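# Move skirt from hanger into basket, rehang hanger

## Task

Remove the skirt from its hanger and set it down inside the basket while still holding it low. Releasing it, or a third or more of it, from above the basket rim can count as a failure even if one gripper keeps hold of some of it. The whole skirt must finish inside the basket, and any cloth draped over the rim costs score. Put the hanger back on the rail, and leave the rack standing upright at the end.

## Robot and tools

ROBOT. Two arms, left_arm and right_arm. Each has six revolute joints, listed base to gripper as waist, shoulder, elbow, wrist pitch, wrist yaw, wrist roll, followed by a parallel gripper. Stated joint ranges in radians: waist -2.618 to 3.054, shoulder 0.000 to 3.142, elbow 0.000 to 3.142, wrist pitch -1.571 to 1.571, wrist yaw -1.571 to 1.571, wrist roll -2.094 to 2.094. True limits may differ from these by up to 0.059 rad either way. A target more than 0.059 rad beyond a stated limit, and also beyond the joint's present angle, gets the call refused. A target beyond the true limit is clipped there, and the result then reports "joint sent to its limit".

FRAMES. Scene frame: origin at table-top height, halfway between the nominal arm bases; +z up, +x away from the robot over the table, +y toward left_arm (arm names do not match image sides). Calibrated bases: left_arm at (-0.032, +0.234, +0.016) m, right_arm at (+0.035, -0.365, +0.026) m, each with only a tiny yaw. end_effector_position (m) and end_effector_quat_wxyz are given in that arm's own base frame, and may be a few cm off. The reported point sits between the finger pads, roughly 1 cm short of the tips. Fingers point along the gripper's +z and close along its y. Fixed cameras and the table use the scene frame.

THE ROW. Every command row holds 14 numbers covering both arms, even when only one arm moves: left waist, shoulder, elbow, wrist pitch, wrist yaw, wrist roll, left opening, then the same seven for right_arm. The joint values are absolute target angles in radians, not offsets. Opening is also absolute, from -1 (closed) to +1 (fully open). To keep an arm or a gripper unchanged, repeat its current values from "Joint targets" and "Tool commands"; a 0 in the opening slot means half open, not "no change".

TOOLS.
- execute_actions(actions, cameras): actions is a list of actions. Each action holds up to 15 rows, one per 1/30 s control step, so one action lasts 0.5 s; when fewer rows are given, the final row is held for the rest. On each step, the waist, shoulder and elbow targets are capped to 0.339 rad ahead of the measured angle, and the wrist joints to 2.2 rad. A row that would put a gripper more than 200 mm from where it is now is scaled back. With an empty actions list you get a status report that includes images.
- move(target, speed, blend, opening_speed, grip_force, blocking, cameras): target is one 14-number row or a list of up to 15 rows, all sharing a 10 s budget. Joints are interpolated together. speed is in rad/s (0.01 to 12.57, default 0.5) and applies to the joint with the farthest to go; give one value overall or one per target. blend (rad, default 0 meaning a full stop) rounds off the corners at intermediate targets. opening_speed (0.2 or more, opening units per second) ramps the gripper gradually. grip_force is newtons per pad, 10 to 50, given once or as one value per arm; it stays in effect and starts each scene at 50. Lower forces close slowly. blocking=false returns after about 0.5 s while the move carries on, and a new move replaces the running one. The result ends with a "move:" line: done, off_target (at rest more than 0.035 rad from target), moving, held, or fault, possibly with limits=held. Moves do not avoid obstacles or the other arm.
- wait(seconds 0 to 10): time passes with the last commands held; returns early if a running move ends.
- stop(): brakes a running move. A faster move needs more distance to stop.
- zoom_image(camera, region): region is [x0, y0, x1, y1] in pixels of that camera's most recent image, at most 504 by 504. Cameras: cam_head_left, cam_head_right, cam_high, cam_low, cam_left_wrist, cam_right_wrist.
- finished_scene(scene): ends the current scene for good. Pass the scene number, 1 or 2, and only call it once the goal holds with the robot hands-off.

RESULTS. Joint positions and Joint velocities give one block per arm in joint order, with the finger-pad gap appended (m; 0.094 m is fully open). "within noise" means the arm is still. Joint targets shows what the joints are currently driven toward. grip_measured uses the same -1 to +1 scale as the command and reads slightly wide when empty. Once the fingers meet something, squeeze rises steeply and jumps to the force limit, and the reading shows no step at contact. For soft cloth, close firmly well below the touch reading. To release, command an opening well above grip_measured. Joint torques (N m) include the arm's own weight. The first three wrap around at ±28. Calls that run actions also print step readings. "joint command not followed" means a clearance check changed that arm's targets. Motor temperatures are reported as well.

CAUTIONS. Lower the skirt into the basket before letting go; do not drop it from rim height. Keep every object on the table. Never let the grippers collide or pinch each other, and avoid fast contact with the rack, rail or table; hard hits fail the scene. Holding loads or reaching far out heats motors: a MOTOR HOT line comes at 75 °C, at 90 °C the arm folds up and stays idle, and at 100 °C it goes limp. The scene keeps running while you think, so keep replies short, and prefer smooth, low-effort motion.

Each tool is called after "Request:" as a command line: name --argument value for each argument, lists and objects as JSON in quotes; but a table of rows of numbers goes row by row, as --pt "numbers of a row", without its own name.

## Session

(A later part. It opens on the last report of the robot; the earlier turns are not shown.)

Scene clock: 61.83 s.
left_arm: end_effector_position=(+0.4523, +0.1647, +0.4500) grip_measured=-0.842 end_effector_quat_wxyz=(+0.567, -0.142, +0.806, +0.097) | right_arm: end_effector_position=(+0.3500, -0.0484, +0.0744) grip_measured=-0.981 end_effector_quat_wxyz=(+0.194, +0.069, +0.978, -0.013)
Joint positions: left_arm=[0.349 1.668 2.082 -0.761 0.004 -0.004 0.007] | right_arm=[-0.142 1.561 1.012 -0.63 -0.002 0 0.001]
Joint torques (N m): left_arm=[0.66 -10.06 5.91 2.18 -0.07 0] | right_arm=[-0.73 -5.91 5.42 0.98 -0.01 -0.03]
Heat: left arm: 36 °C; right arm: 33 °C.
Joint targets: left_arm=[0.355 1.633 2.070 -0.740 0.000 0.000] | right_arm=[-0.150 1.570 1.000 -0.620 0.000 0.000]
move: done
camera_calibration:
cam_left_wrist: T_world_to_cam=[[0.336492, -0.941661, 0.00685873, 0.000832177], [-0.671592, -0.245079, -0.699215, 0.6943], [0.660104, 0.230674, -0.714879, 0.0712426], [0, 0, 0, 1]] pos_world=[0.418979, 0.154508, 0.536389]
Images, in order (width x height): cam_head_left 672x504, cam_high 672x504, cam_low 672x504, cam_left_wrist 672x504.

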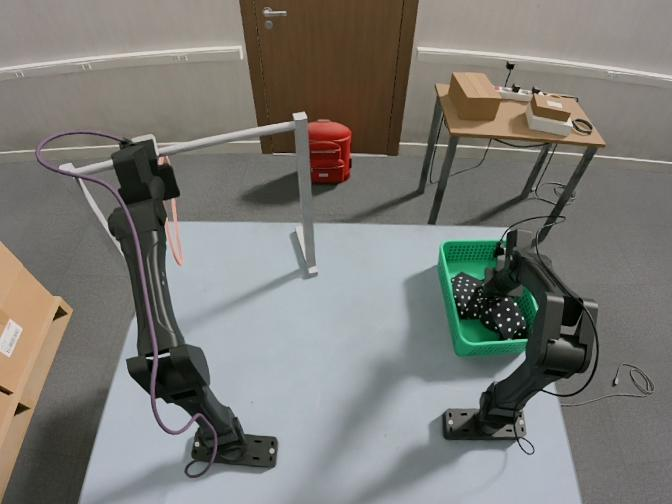

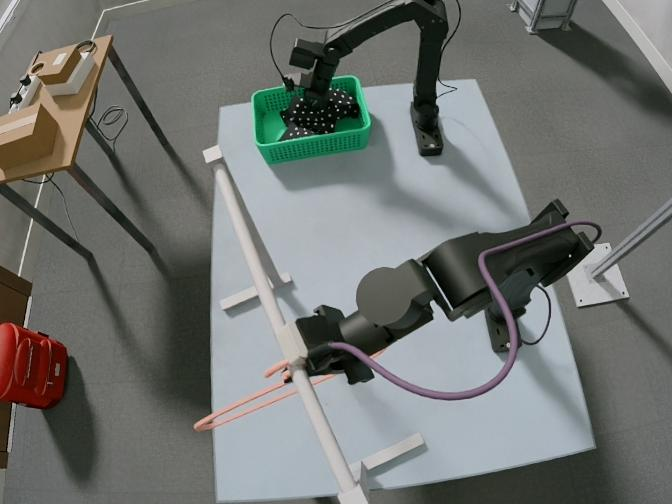

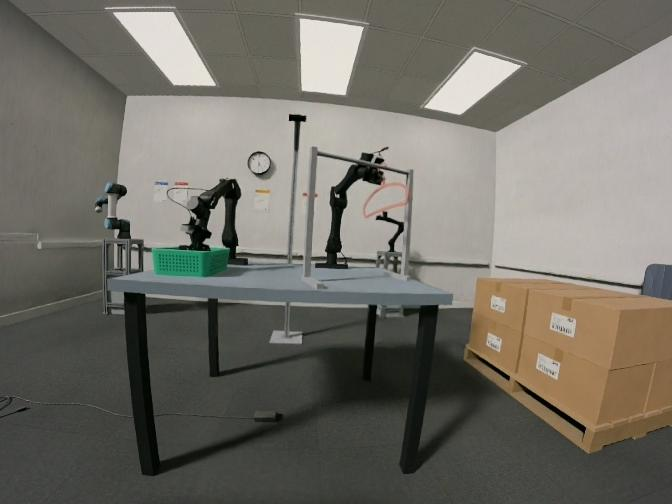

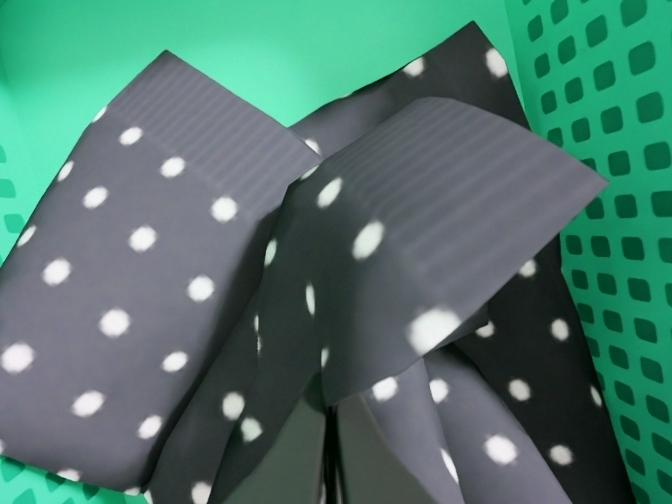

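Request:
move --pt "0.355 1.55 1.94 -0.69 0 0 -1.0 -0.15 1.645 1.0 -0.58 0 0 -1" --pt "0.355 1.55 1.94 -0.69 0 0 -1.0 -0.15 1.645 1.0 -0.58 0 0 0" --pt "0.355 1.55 1.94 -0.69 0 0 -1.0 -0.18 1.28 1.17 -0.76 0 0 0" --pt "0.355 1.55 1.94 -0.69 0 0 -1.0 -0.2 1.1 1.36 -0.735 0 0 0" --speed '[0.2,0.3,0.3,0.5]' --opening_speed 1 --blend '[0,0,0.05,0]' --cameras '["cam_head_left","cam_head_right","cam_high","cam_low","cam_left_wrist"]'

Request:
zoom_image --camera "cam_low" --region '[350, 145, 390, 195]'

Request:
zoom_image --camera "cam_high" --region '[240, 240, 480, 430]'

Scene clock: 71.37 s.
left_arm: end_effector_position=(+0.4405, +0.1604, +0.4493) grip_measured=-0.842 end_effector_quat_wxyz=(+0.579, -0.141, +0.797, +0.099) | right_arm: end_effector_position=(+0.3381, -0.0638, +0.3555) grip_measured=-0.002 end_effector_quat_wxyz=(+0.515, +0.081, +0.852, -0.048)
Joint positions: left_arm=[0.349 1.585 1.955 -0.685 0.004 -0.004 0.007] | right_arm=[-0.191 1.097 1.346 -0.733 -0.002 0 0.047]
Joint torques (N m): left_arm=[0.68 -9.51 5.89 1.94 -0.07 -0.01] | right_arm=[-0.72 -2.5 7.87 1.65 0 -0.01]
Heat: left arm: 36 °C; right arm: 32 °C.
Joint targets: left_arm=[0.355 1.550 1.940 -0.690 0.000 0.000] | right_arm=[-0.200 1.100 1.360 -0.735 0.000 0.000]
move: done
camera_calibration:
cam_left_wrist: T_world_to_cam=[[0.336326, -0.941722, 0.00672909, 0.000872403], [-0.651245, -0.237735, -0.720668, 0.68437], [0.680268, 0.237997, -0.693248, 0.0596154], [0, 0, 0, 1]] pos_world=[0.404844, 0.149332, 0.534526]
Images, in order (width x height): cam_head_left 672x504, cam_head_right 672x504, cam_high 672x504, cam_low 672x504, cam_left_wrist 672x504.

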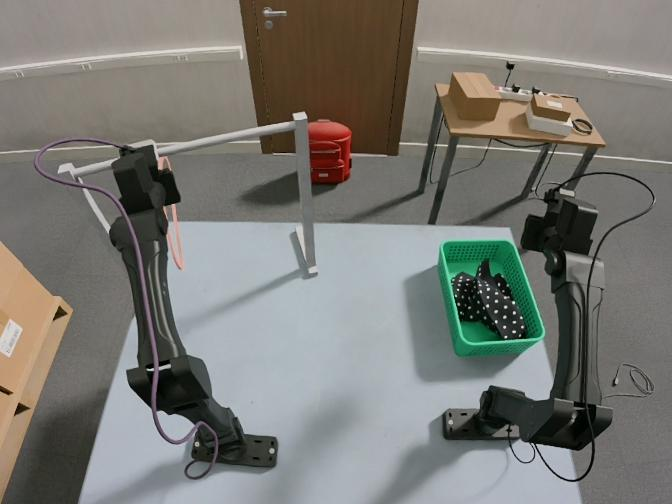

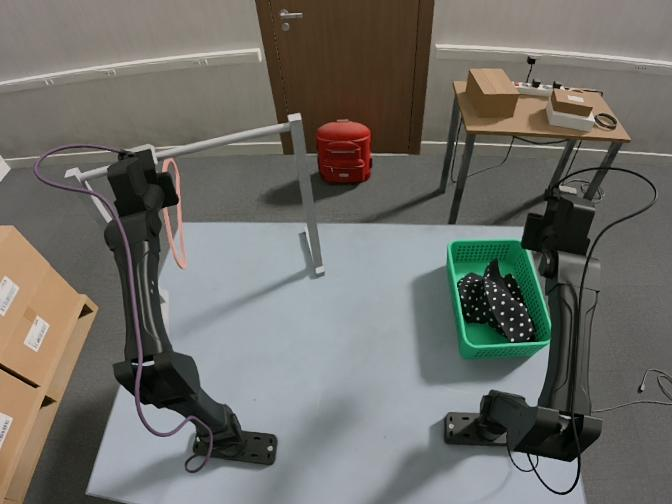

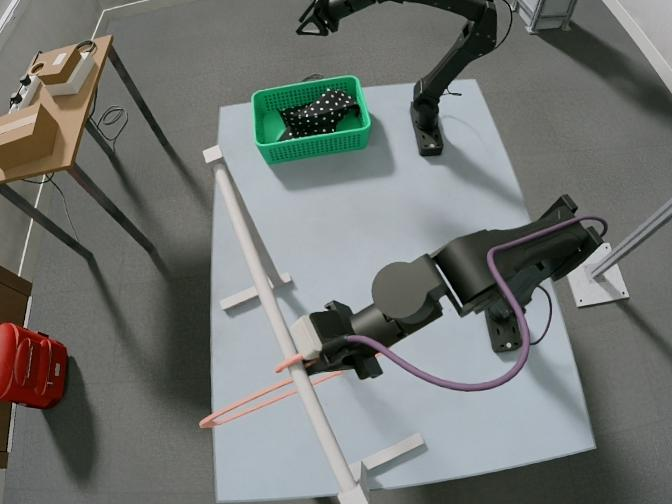

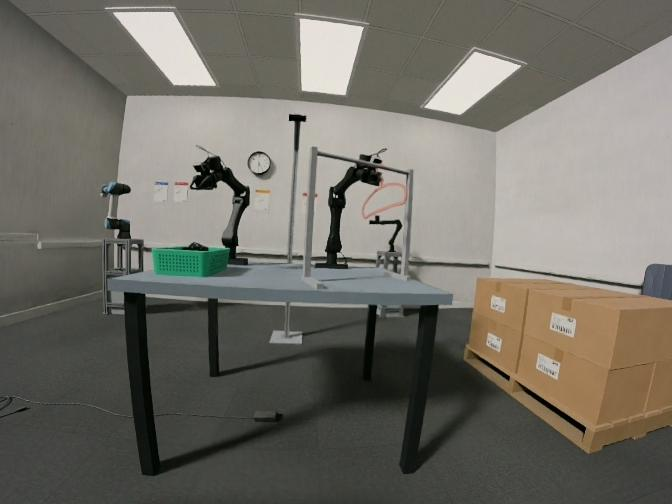

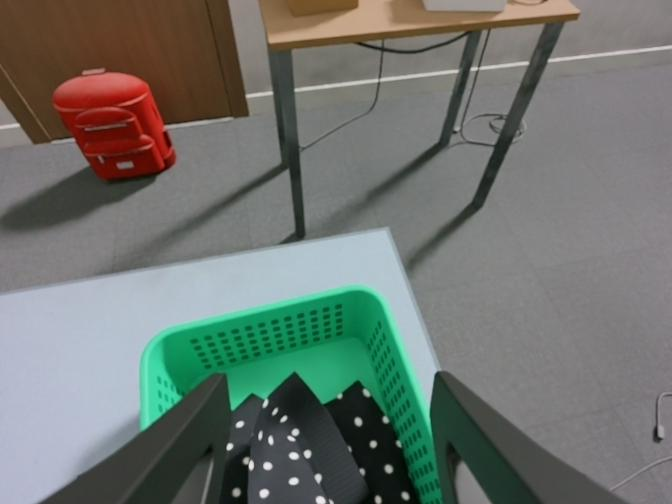

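Scaled by 10.080.

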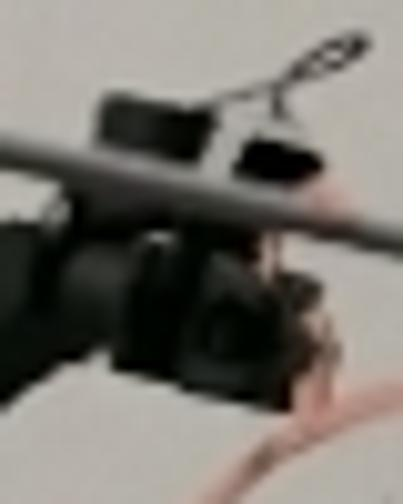

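Scaled by 2.100.

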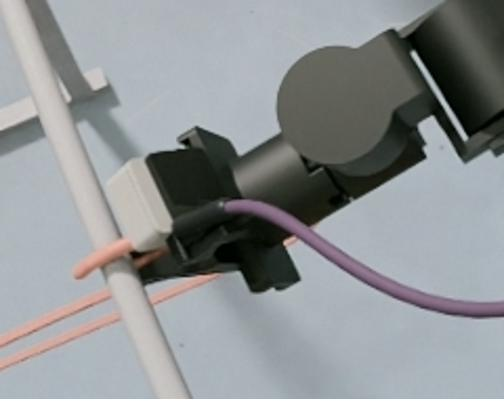

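Request:
move --pt "0.355 1.52 1.905 -0.7 0 0 -1.0 -0.2 1.1 1.36 -0.735 0 0 0" --pt "0.355 1.52 1.905 -0.7 0 0 1.0 -0.2 1.1 1.36 -0.735 0 0 0" --pt "0.355 1.355 1.935 -0.855 0 0 1.0 -0.2 1.1 1.36 -0.735 0 0 0" --pt "0.355 1.098 1.963 -1.18 0 0 1.0 -0.2 1.1 1.36 -0.735 0 0 0" --speed '[0.2,0.2,0.2,0.4]' --opening_speed 1 --blend '[0,0,0.03,0]' --cameras '["cam_head_left","cam_high","cam_low","cam_right_wrist"]'

Request:
zoom_image --camera "cam_low" --region '[140, 220, 240, 290]'

Request:
zoom_image --camera "cam_high" --region '[240, 60, 390, 180]'

Request:
zoom_image --camera "cam_head_left" --region '[420, 220, 570, 370]'

Scene clock: 82.40 s.
left_arm: end_effector_position=(+0.2392, +0.0872, +0.4967) grip_measured=+0.998 end_effector_quat_wxyz=(+0.574, -0.141, +0.800, +0.098) | right_arm: end_effector_position=(+0.3381, -0.0638, +0.3555) grip_measured=-0.002 end_effector_quat_wxyz=(+0.515, +0.081, +0.852, -0.048)
Joint positions: left_arm=[0.349 1.099 1.946 -1.174 0.004 -0.004 0.094] | right_arm=[-0.191 1.097 1.346 -0.733 -0.002 0 0.047]
Joint torques (N m): left_arm=[0.66 -0.39 6.37 1.94 -0.06 -0.01] | right_arm=[-0.79 -2.35 7.91 1.64 0.02 0]
Heat: left arm: 36 °C; right arm: 33 °C.
Joint targets: left_arm=[0.355 1.098 1.963 -1.180 0.000 0.000] | right_arm=[-0.200 1.100 1.360 -0.735 0.000 0.000]
move: done; target 2's new numbers were sent with left_arm's shoulder 0.042 rad from that target
camera_calibration:
cam_right_wrist: T_world_to_cam=[[-0.17258, -0.984978, 0.00582555, -0.00819223], [-0.793642, 0.135548, -0.593093, 0.523432], [0.583394, -0.106979, -0.805113, 0.173889], [0, 0, 0, 1]] pos_world=[0.312558, -0.0604167, 0.450492]
Images, in order (width x height): cam_head_left 672x504, cam_high 672x504, cam_low 672x504, cam_right_wrist 672x504.

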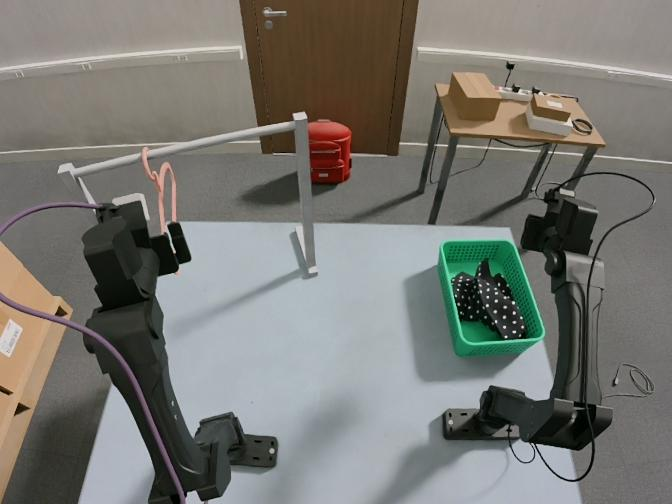

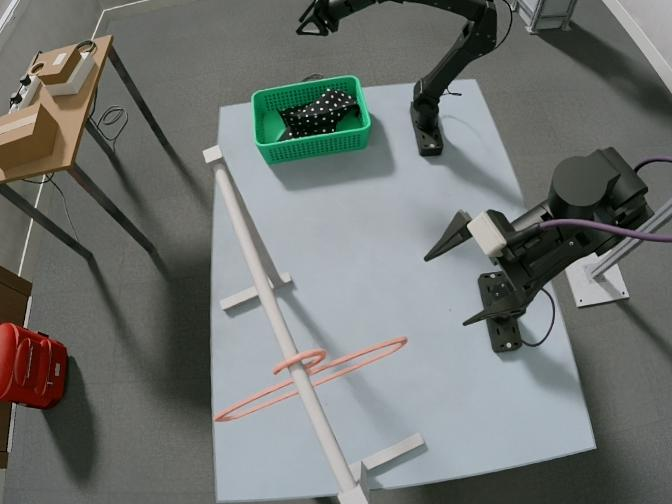

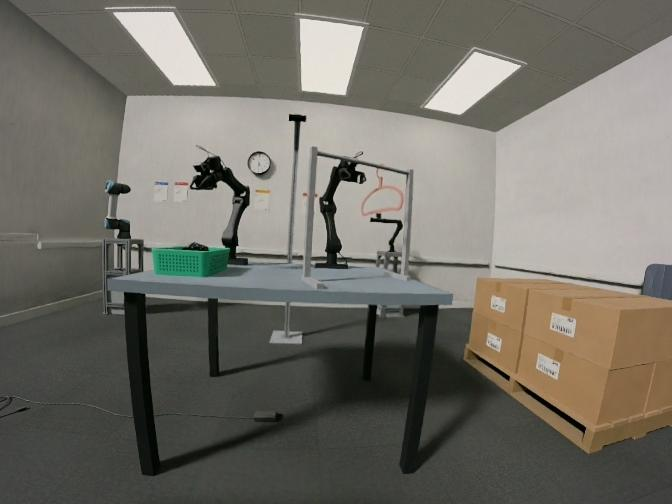

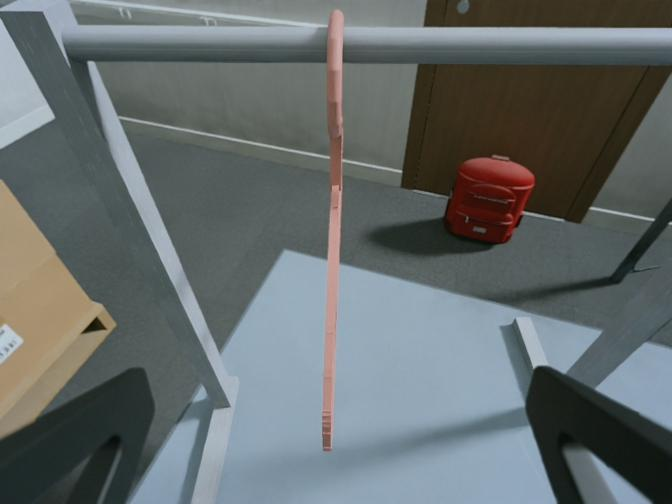

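Scaled by 5.040.

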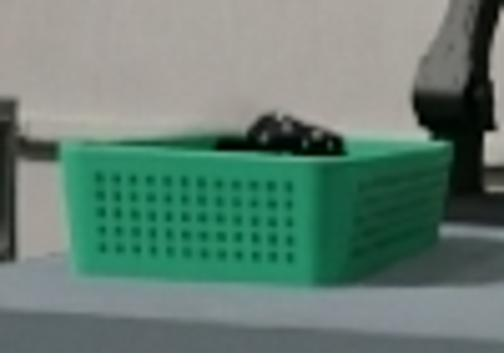

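Scaled by 3.360.

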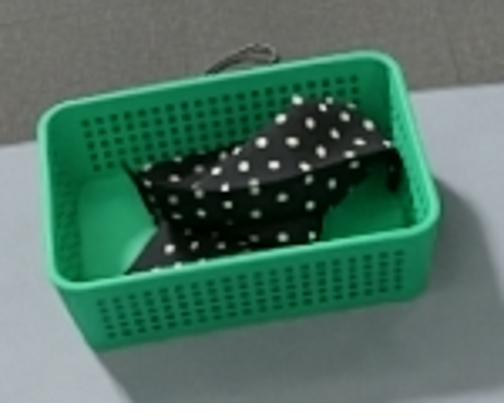

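Scaled by 3.360.

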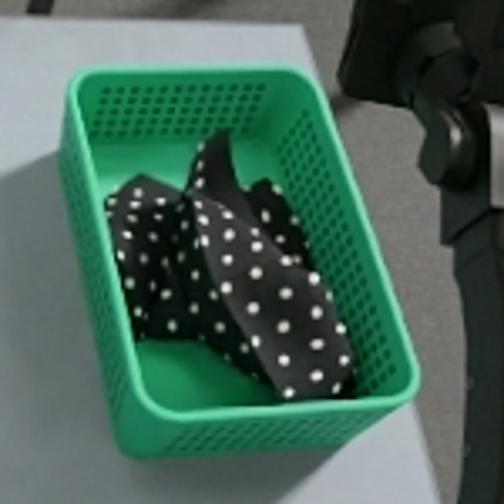

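Request:
move --target '[0.355,1.098,1.963,-1.18,0,0,1.0,-0.3,1.151,1.62,-1.46,0,0,0]' --speed 0.6 --cameras '["cam_left_wrist","cam_head_right","cam_low"]'

Request:
zoom_image --camera "cam_head_right" --region '[430, 220, 580, 370]'

Scene clock: 89.93 s.
left_arm: end_effector_position=(+0.2392, +0.0872, +0.4966) grip_measured=+0.998 end_effector_quat_wxyz=(+0.574, -0.141, +0.800, +0.098) | right_arm: end_effector_position=(+0.2312, -0.0676, +0.3078) grip_measured=-0.002 end_effector_quat_wxyz=(+0.278, +0.139, +0.950, -0.039)
Joint positions: left_arm=[0.349 1.099 1.946 -1.174 0.004 -0.004 0.094] | right_arm=[-0.29 1.144 1.591 -1.448 -0.002 0 0.047]
Joint torques (N m): left_arm=[0.61 -0.35 6.32 1.93 -0.07 0] | right_arm=[-0.85 -1.22 8.05 1.07 0.01 0]
Heat: left arm: 37 °C; right arm: 34 °C.
Joint targets: left_arm=[0.355 1.098 1.963 -1.180 0.000 0.000] | right_arm=[-0.300 1.151 1.620 -1.460 0.000 0.000]
move: done
camera_calibration:
cam_left_wrist: T_world_to_cam=[[0.336249, -0.941751, 0.00646002, -0.000492259], [-0.659052, -0.240201, -0.712709, 0.568034], [0.672746, 0.23539, -0.70143, 0.253006], [0, 0, 0, 1]] pos_world=[0.20432, 0.0764235, 0.582312]
Images, in order (width x height): cam_head_right 672x504, cam_low 672x504, cam_left_wrist 672x504.

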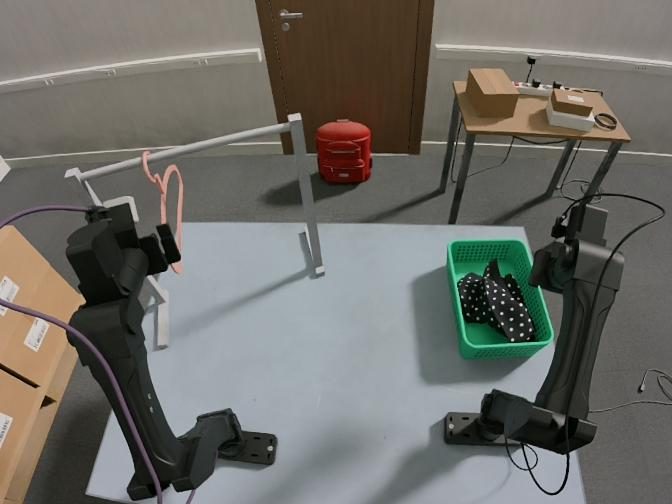

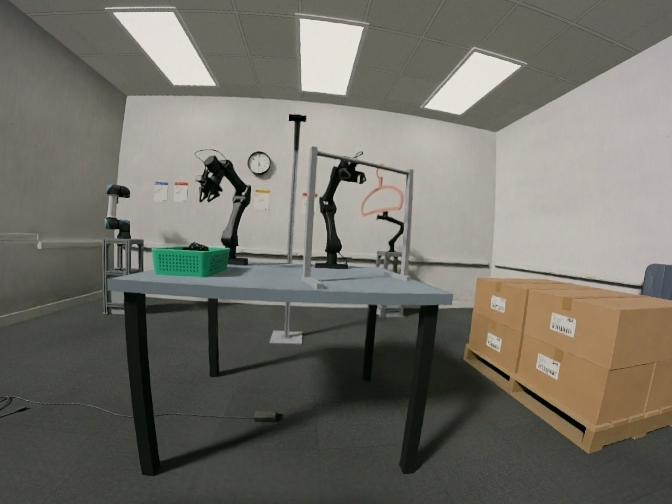

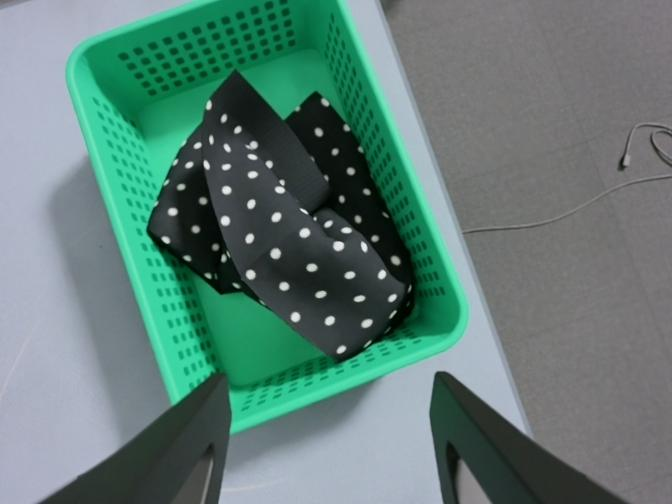

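Scaled by 3.360.

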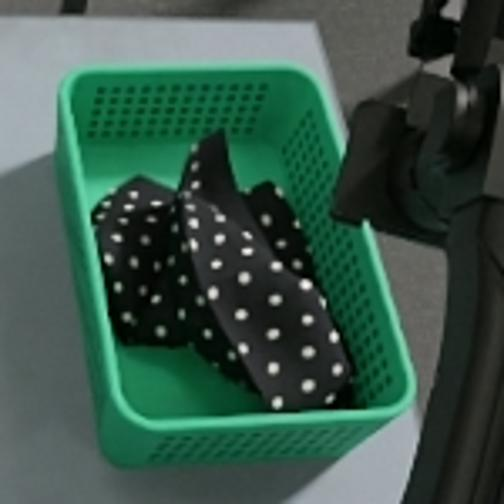

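Request:
move --pt "0.355 1.098 1.963 -1.18 0 0 1.0 -0.295 1.139 0.96 -1.11 0 0 -1" --pt "0.355 1.098 1.963 -1.18 0 0 1.0 -0.295 1.157 0.728 -0.87 0 0 -1" --pt "0.355 1.098 1.963 -1.18 0 0 1.0 -0.28 1.4 0.90 -0.8 0 0 -1" --speed '[0.5,0.2,0.25]' --blend '[0.03,0.02,0]' --cameras '["cam_left_wrist","cam_head_right","cam_low"]'

Request:
zoom_image --camera "cam_low" --region '[140, 220, 240, 290]'

Scene clock: 98.80 s.
left_arm: end_effector_position=(+0.2392, +0.0872, +0.4966) grip_measured=+0.998 end_effector_quat_wxyz=(+0.574, -0.141, +0.800, +0.098) | right_arm: end_effector_position=(+0.2607, -0.0764, +0.0639) grip_measured=-0.994 end_effector_quat_wxyz=(+0.113, +0.144, +0.983, -0.015)
Joint positions: left_arm=[0.349 1.099 1.946 -1.174 0.004 -0.004 0.094] | right_arm=[-0.29 1.391 0.868 -0.82 -0.002 0 0]
Joint torques (N m): left_arm=[0.64 -0.35 6.37 1.92 -0.08 -0.01] | right_arm=[0.94 -4.12 9.11 0.76 0.02 0.01]
Heat: left arm: 37 °C; right arm: 33 °C.
Joint targets: left_arm=[0.355 1.098 1.963 -1.180 0.000 0.000] | right_arm=[-0.280 1.400 0.900 -0.800 0.000 0.000]
move: done
camera_calibration:
cam_left_wrist: T_world_to_cam=[[0.336249, -0.941751, 0.00646002, -0.000492259], [-0.659052, -0.240201, -0.712709, 0.568034], [0.672746, 0.23539, -0.70143, 0.253006], [0, 0, 0, 1]] pos_world=[0.20432, 0.0764235, 0.582312]
Images, in order (width x height): cam_head_right 672x504, cam_low 672x504, cam_left_wrist 672x504.

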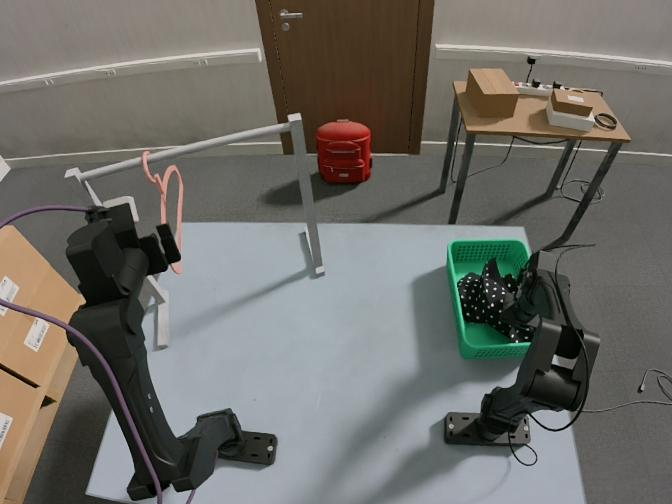

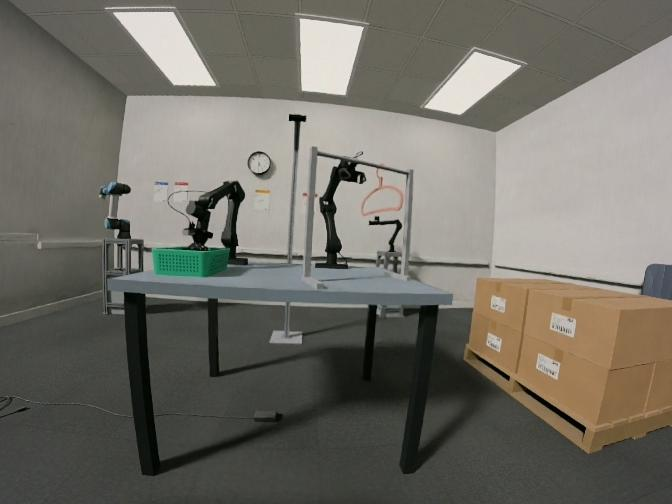

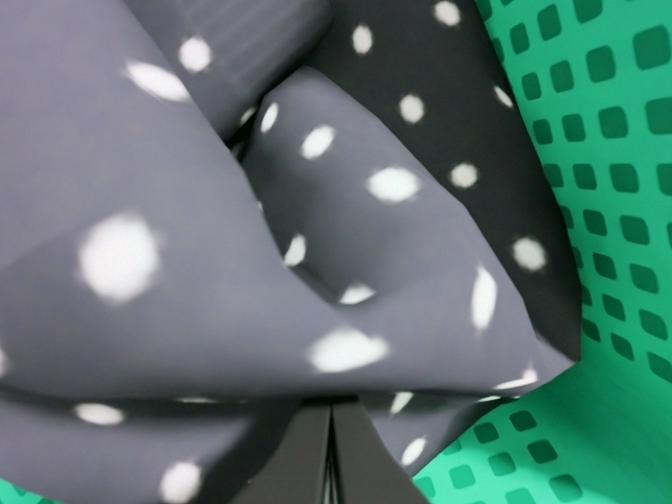

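Scaled by 5.040.

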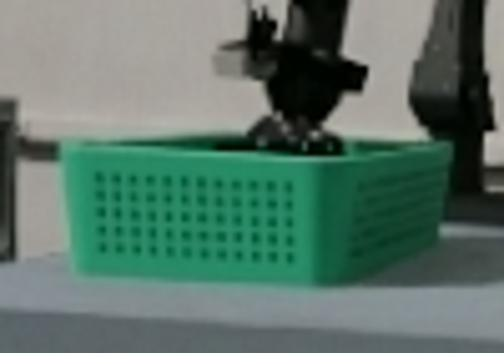

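Request:
move --pt "0.355 1.098 1.963 -1.18 0 0 1.0 -0.3 1.2 0.98 -1.05 0 0 -1" --pt "0.355 1.098 1.963 -1.18 0 0 1.0 -0.3 1.151 1.62 -1.46 0 0 -1" --speed '[0.5,0.6]' --blend '[0.05,0]' --cameras '["cam_left_wrist","cam_head_right","cam_low"]'

Request:
zoom_image --camera "cam_low" --region '[140, 220, 240, 290]'

Request:
zoom_image --camera "cam_head_right" --region '[430, 220, 580, 370]'

Scene clock: 103.30 s.
left_arm: end_effector_position=(+0.2392, +0.0872, +0.4966) grip_measured=+0.998 end_effector_quat_wxyz=(+0.574, -0.141, +0.800, +0.098) | right_arm: end_effector_position=(+0.2336, -0.0683, +0.3073) grip_measured=-0.994 end_effector_quat_wxyz=(+0.275, +0.139, +0.950, -0.039)
Joint positions: left_arm=[0.349 1.099 1.946 -1.174 0.004 -0.004 0.094] | right_arm=[-0.29 1.156 1.598 -1.448 -0.002 0 0]
Joint torques (N m): left_arm=[0.61 -0.34 6.39 1.93 -0.05 0] | right_arm=[-0.95 -2.54 7.53 0.97 -0.03 -0.02]
Heat: left arm: 38 °C; right arm: 33 °C.
Joint targets: left_arm=[0.355 1.098 1.963 -1.180 0.000 0.000] | right_arm=[-0.300 1.151 1.620 -1.460 0.000 0.000]
move: done
camera_calibration:
cam_left_wrist: T_world_to_cam=[[0.336249, -0.941751, 0.00646002, -0.000492259], [-0.659052, -0.240201, -0.712709, 0.568034], [0.672746, 0.23539, -0.70143, 0.253006], [0, 0, 0, 1]] pos_world=[0.20432, 0.0764235, 0.582312]
Images, in order (width x height): cam_head_right 672x504, cam_low 672x504, cam_left_wrist 672x504.

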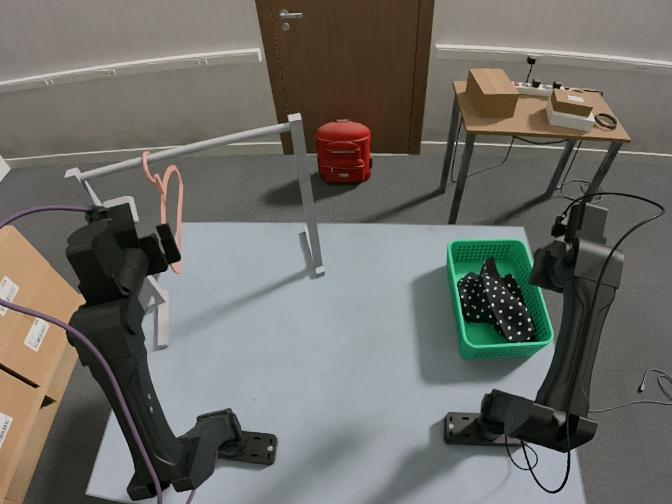

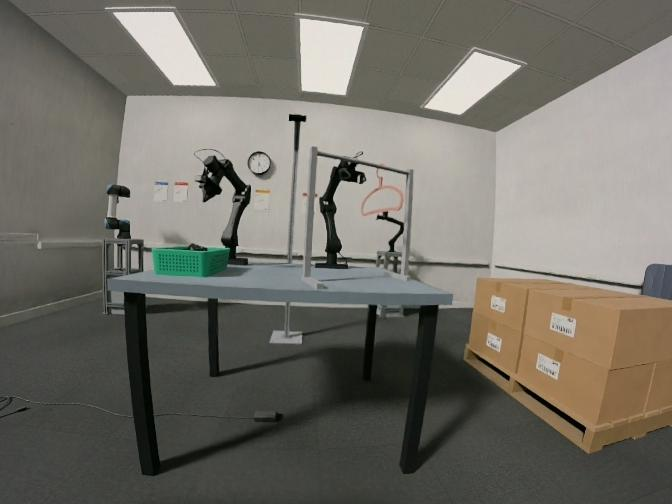

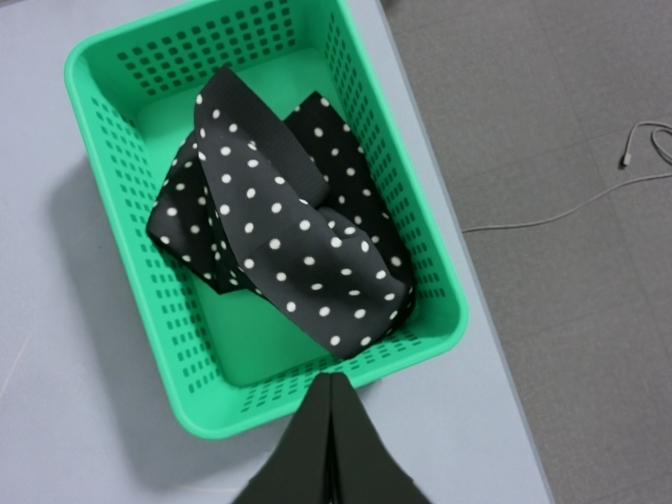

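Scaled by 5.040.

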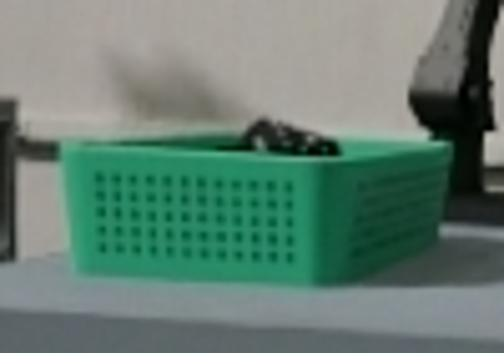

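Scaled by 3.360.

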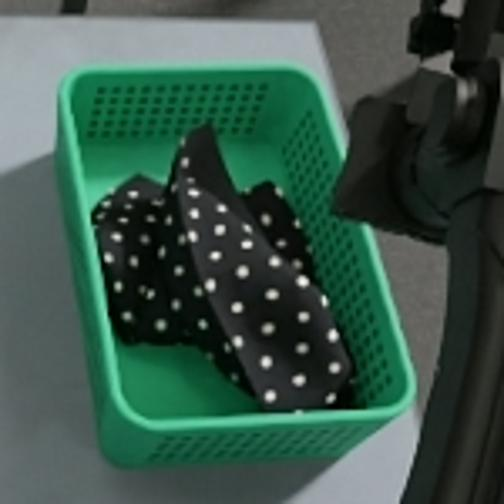

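Request:
move --pt "0.355 1.098 1.963 -1.18 0 0 1.0 -0.4 1.292 1.056 -1.06 0 0 -1" --pt "0.355 1.098 1.963 -1.18 0 0 1.0 -0.4 1.346 0.775 -0.733 0 0 -1" --pt "0.355 1.098 1.963 -1.18 0 0 1.0 -0.2 1.346 0.775 -0.733 0 0 -1" --pt "0.355 1.098 1.963 -1.18 0 0 1.0 -0.2 1.25 1.1 -1.06 0 0 -1" --pt "0.355 1.098 1.963 -1.18 0 0 1.0 -0.3 1.151 1.62 -1.46 0 0 -1" --speed '[0.6,0.25,0.2,0.5,0.6]' --blend '[0.03,0,0.02,0.05,0]' --cameras '["cam_left_wrist","cam_head_right","cam_low"]'

Request:
zoom_image --camera "cam_low" --region '[140, 220, 240, 290]'

Scene clock: 115.43 s.
left_arm: end_effector_position=(+0.2392, +0.0872, +0.4966) grip_measured=+0.998 end_effector_quat_wxyz=(+0.574, -0.141, +0.800, +0.098) | right_arm: end_effector_position=(+0.2332, -0.0684, +0.3082) grip_measured=-0.994 end_effector_quat_wxyz=(+0.277, +0.139, +0.950, -0.040)
Joint positions: left_arm=[0.349 1.099 1.946 -1.174 0.004 -0.004 0.094] | right_arm=[-0.291 1.154 1.599 -1.448 -0.002 0 0]
Joint torques (N m): left_arm=[0.65 -0.38 6.35 1.93 -0.07 0] | right_arm=[-0.81 -2.33 7.24 1 0.02 -0.01]
Heat: left arm: 38 °C; right arm: 33 °C.
Joint targets: left_arm=[0.355 1.098 1.963 -1.180 0.000 0.000] | right_arm=[-0.300 1.151 1.620 -1.460 0.000 0.000]
move: done
camera_calibration:
cam_left_wrist: T_world_to_cam=[[0.336249, -0.941751, 0.00646002, -0.000492259], [-0.659052, -0.240201, -0.712709, 0.568034], [0.672746, 0.23539, -0.70143, 0.253006], [0, 0, 0, 1]] pos_world=[0.20432, 0.0764235, 0.582312]
Images, in order (width x height): cam_head_right 672x504, cam_low 672x504, cam_left_wrist 672x504.

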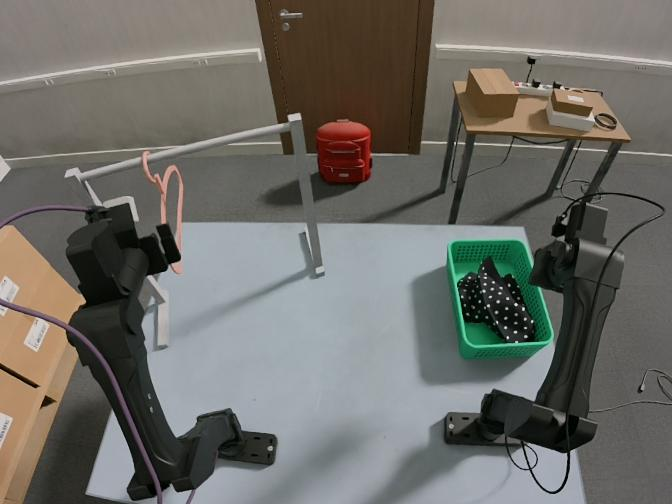

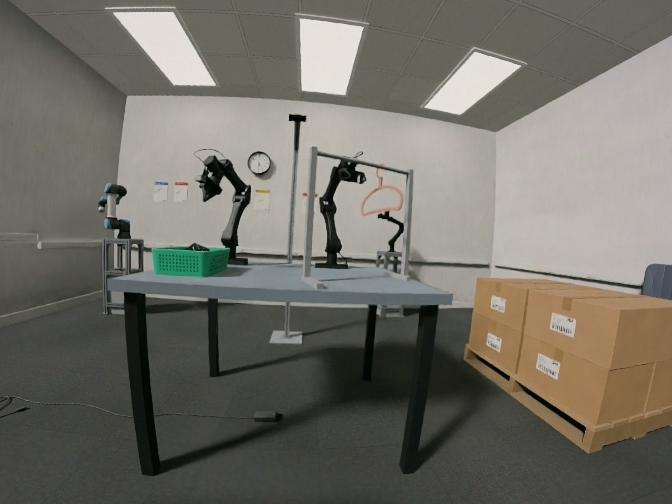

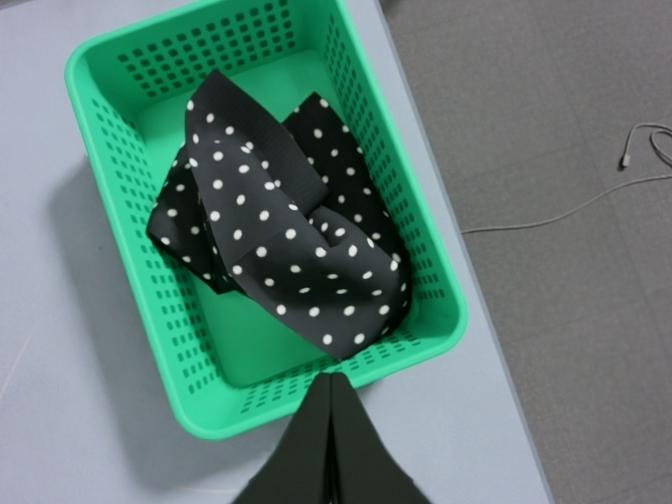

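Scaled by 5.040.

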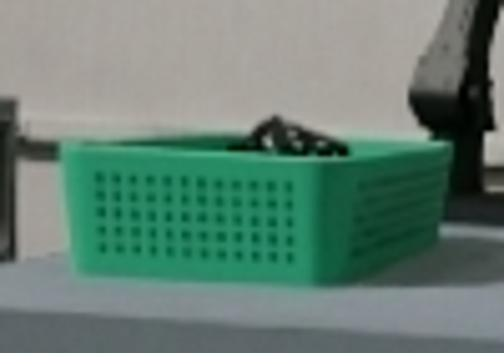

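Request:
move --pt "0.355 1.098 1.963 -1.18 0 0 1.0 -0.12 1.732 1.543 -1.061 0 0 -1" --pt "0.355 1.098 1.963 -1.18 0 0 1.0 -0.1 1.785 1.212 -0.676 0 0 -1" --pt "0.355 1.098 1.963 -1.18 0 0 1.0 0.04 1.785 1.212 -0.676 0 0 -1" --pt "0.355 1.098 1.963 -1.18 0 0 1.0 0.04 1.732 1.543 -1.061 0 0 -1" --pt "0.355 1.098 1.963 -1.18 0 0 1.0 -0.3 1.151 1.62 -1.46 0 0 -1" --speed '[0.7,0.3,0.2,0.5,0.8]' --blend '[0.03,0.02,0.02,0.05,0]' --cameras '["cam_left_wrist","cam_head_right","cam_low"]'

Request:
zoom_image --camera "cam_low" --region '[140, 220, 240, 290]'

Request:
zoom_image --camera "cam_head_right" --region '[430, 220, 580, 370]'

Scene clock: 125.80 s.
left_arm: end_effector_position=(+0.2392, +0.0872, +0.4966) grip_measured=+0.998 end_effector_quat_wxyz=(+0.574, -0.141, +0.800, +0.098) | right_arm: end_effector_position=(+0.2322, -0.0687, +0.3113) grip_measured=-0.994 end_effector_quat_wxyz=(+0.282, +0.139, +0.948, -0.042)
Joint positions: left_arm=[0.349 1.099 1.946 -1.174 0.004 -0.004 0.094] | right_arm=[-0.292 1.148 1.604 -1.448 0 0 0]
Joint torques (N m): left_arm=[0.66 -0.35 6.38 1.93 -0.07 -0.01] | right_arm=[-0.69 -1.63 6.83 1 -0.01 -0.01]
Heat: left arm: 38 °C; right arm: 32 °C.
Joint targets: left_arm=[0.355 1.098 1.963 -1.180 0.000 0.000] | right_arm=[-0.300 1.151 1.620 -1.460 0.000 0.000]
move: done
camera_calibration:
cam_left_wrist: T_world_to_cam=[[0.336249, -0.941751, 0.00646002, -0.000492259], [-0.659052, -0.240201, -0.712709, 0.568034], [0.672746, 0.23539, -0.70143, 0.253006], [0, 0, 0, 1]] pos_world=[0.20432, 0.0764235, 0.582312]
Images, in order (width x height): cam_head_right 672x504, cam_low 672x504, cam_left_wrist 672x504.

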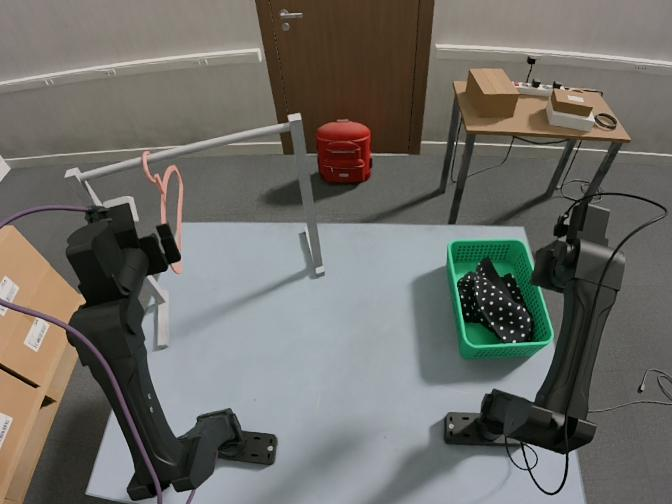

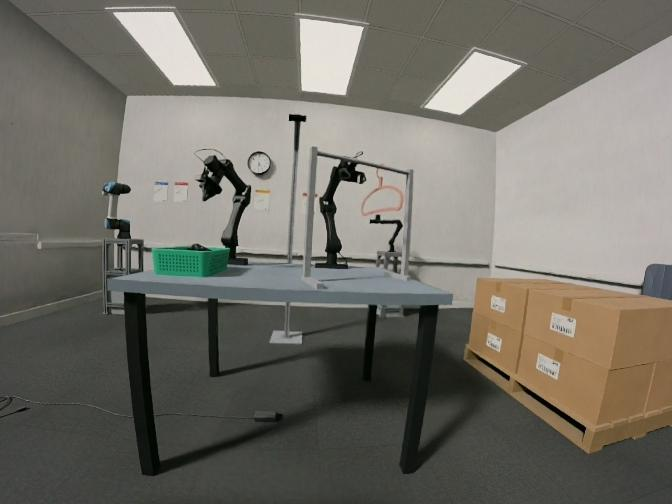

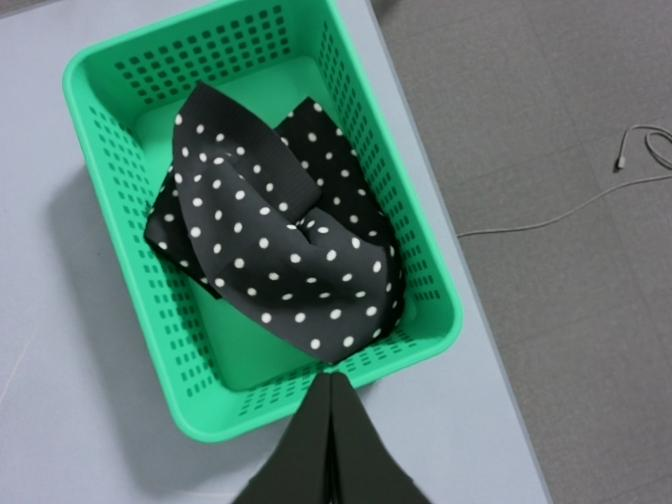

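Scaled by 5.040.

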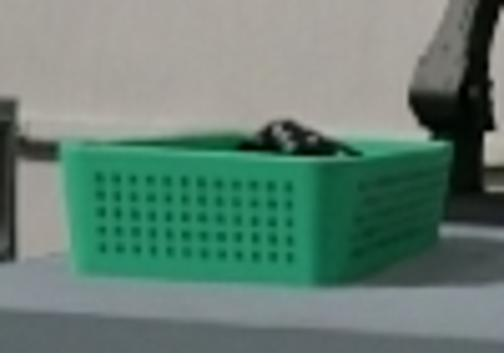

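Scaled by 3.360.

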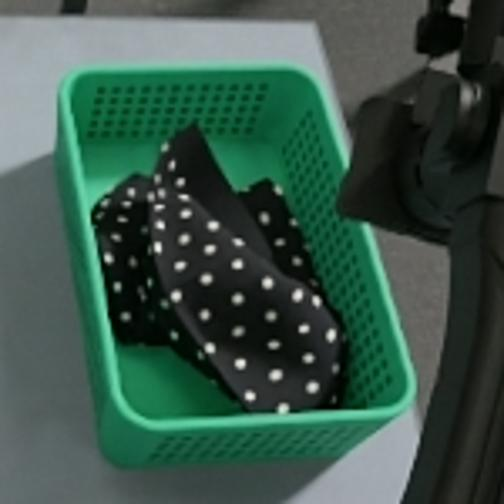

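Request:
move --pt "0.355 1.098 1.963 -1.18 0 0 1.0 -0.12 1.45 1.2 -0.85 0 0 0" --pt "0.355 1.098 1.963 -1.18 0 0 1.0 -0.12 1.645 1.0 -0.58 0 0 0" --pt "0.355 1.098 1.963 -1.18 0 0 1.0 -0.08 1.809 1.185 -0.513 0 0 0" --pt "0.355 1.098 1.963 -1.18 0 0 1.0 -0.08 1.732 1.543 -1.061 0 0 0" --pt "0.355 1.098 1.963 -1.18 0 0 1.0 -0.3 1.151 1.62 -1.46 0 0 0" --speed '[0.7,0.3,0.12,0.5,0.8]' --blend '[0.03,0.01,0.01,0.05,0]' --cameras '["cam_left_wrist","cam_head_right","cam_low"]'

Request:
zoom_image --camera "cam_low" --region '[140, 220, 240, 290]'

Request:
zoom_image --camera "cam_head_right" --region '[430, 220, 580, 370]'

Scene clock: 138.37 s.
left_arm: end_effector_position=(+0.2392, +0.0872, +0.4966) grip_measured=+0.998 end_effector_quat_wxyz=(+0.574, -0.141, +0.800, +0.098) | right_arm: end_effector_position=(+0.2322, -0.0686, +0.3113) grip_measured=-0.002 end_effector_quat_wxyz=(+0.282, +0.139, +0.948, -0.041)
Joint positions: left_arm=[0.349 1.099 1.946 -1.174 0.004 -0.004 0.094] | right_arm=[-0.292 1.148 1.604 -1.448 0 0 0.047]
Joint torques (N m): left_arm=[0.62 -0.35 6.34 1.94 -0.07 0] | right_arm=[-0.72 -1.55 6.65 1.1 0.01 0.02]
Heat: left arm: 39 °C; right arm: 32 °C.
Joint targets: left_arm=[0.355 1.098 1.963 -1.180 0.000 0.000] | right_arm=[-0.300 1.151 1.620 -1.460 0.000 0.000]
move: done
camera_calibration:
cam_left_wrist: T_world_to_cam=[[0.336249, -0.941751, 0.00646002, -0.000492259], [-0.659052, -0.240201, -0.712709, 0.568034], [0.672746, 0.23539, -0.70143, 0.253006], [0, 0, 0, 1]] pos_world=[0.20432, 0.0764235, 0.582312]
Images, in order (width x height): cam_head_right 672x504, cam_low 672x504, cam_left_wrist 672x504.

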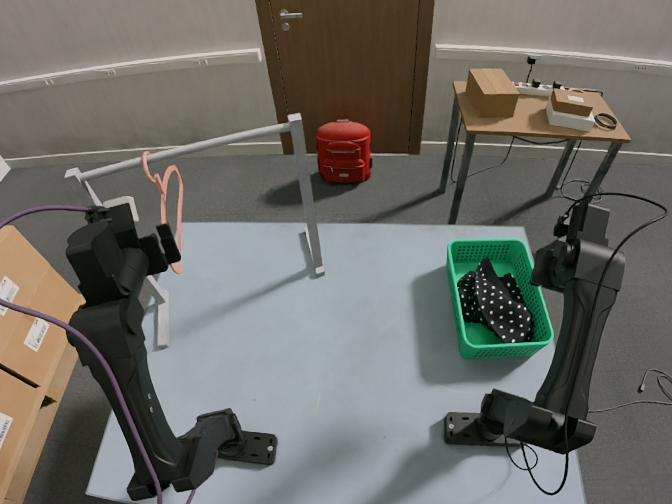

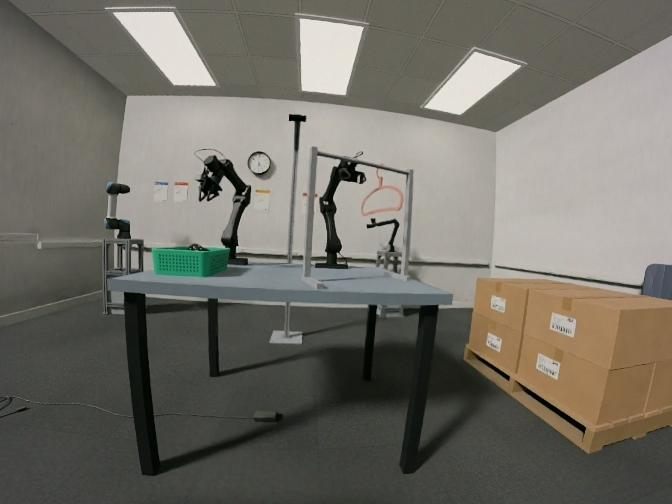

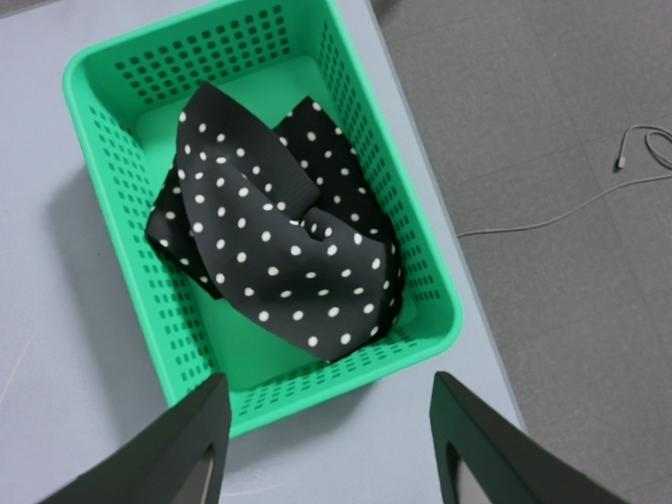

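Scaled by 5.040.

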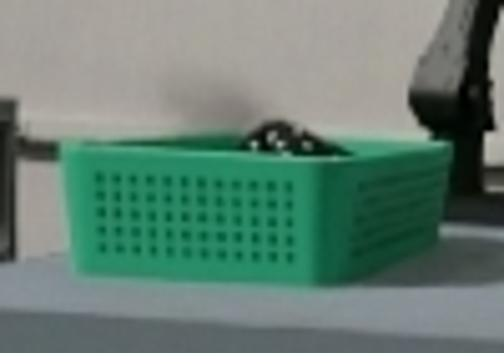

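Scaled by 3.360.

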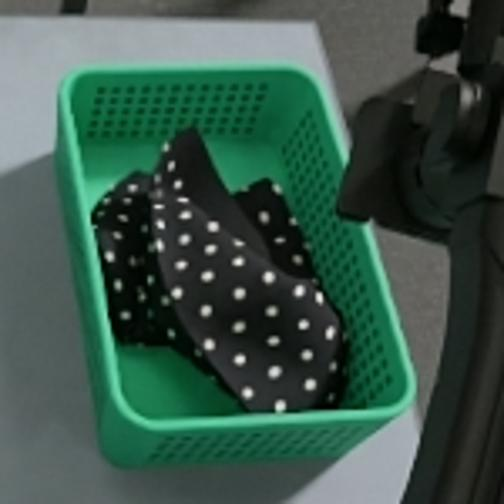

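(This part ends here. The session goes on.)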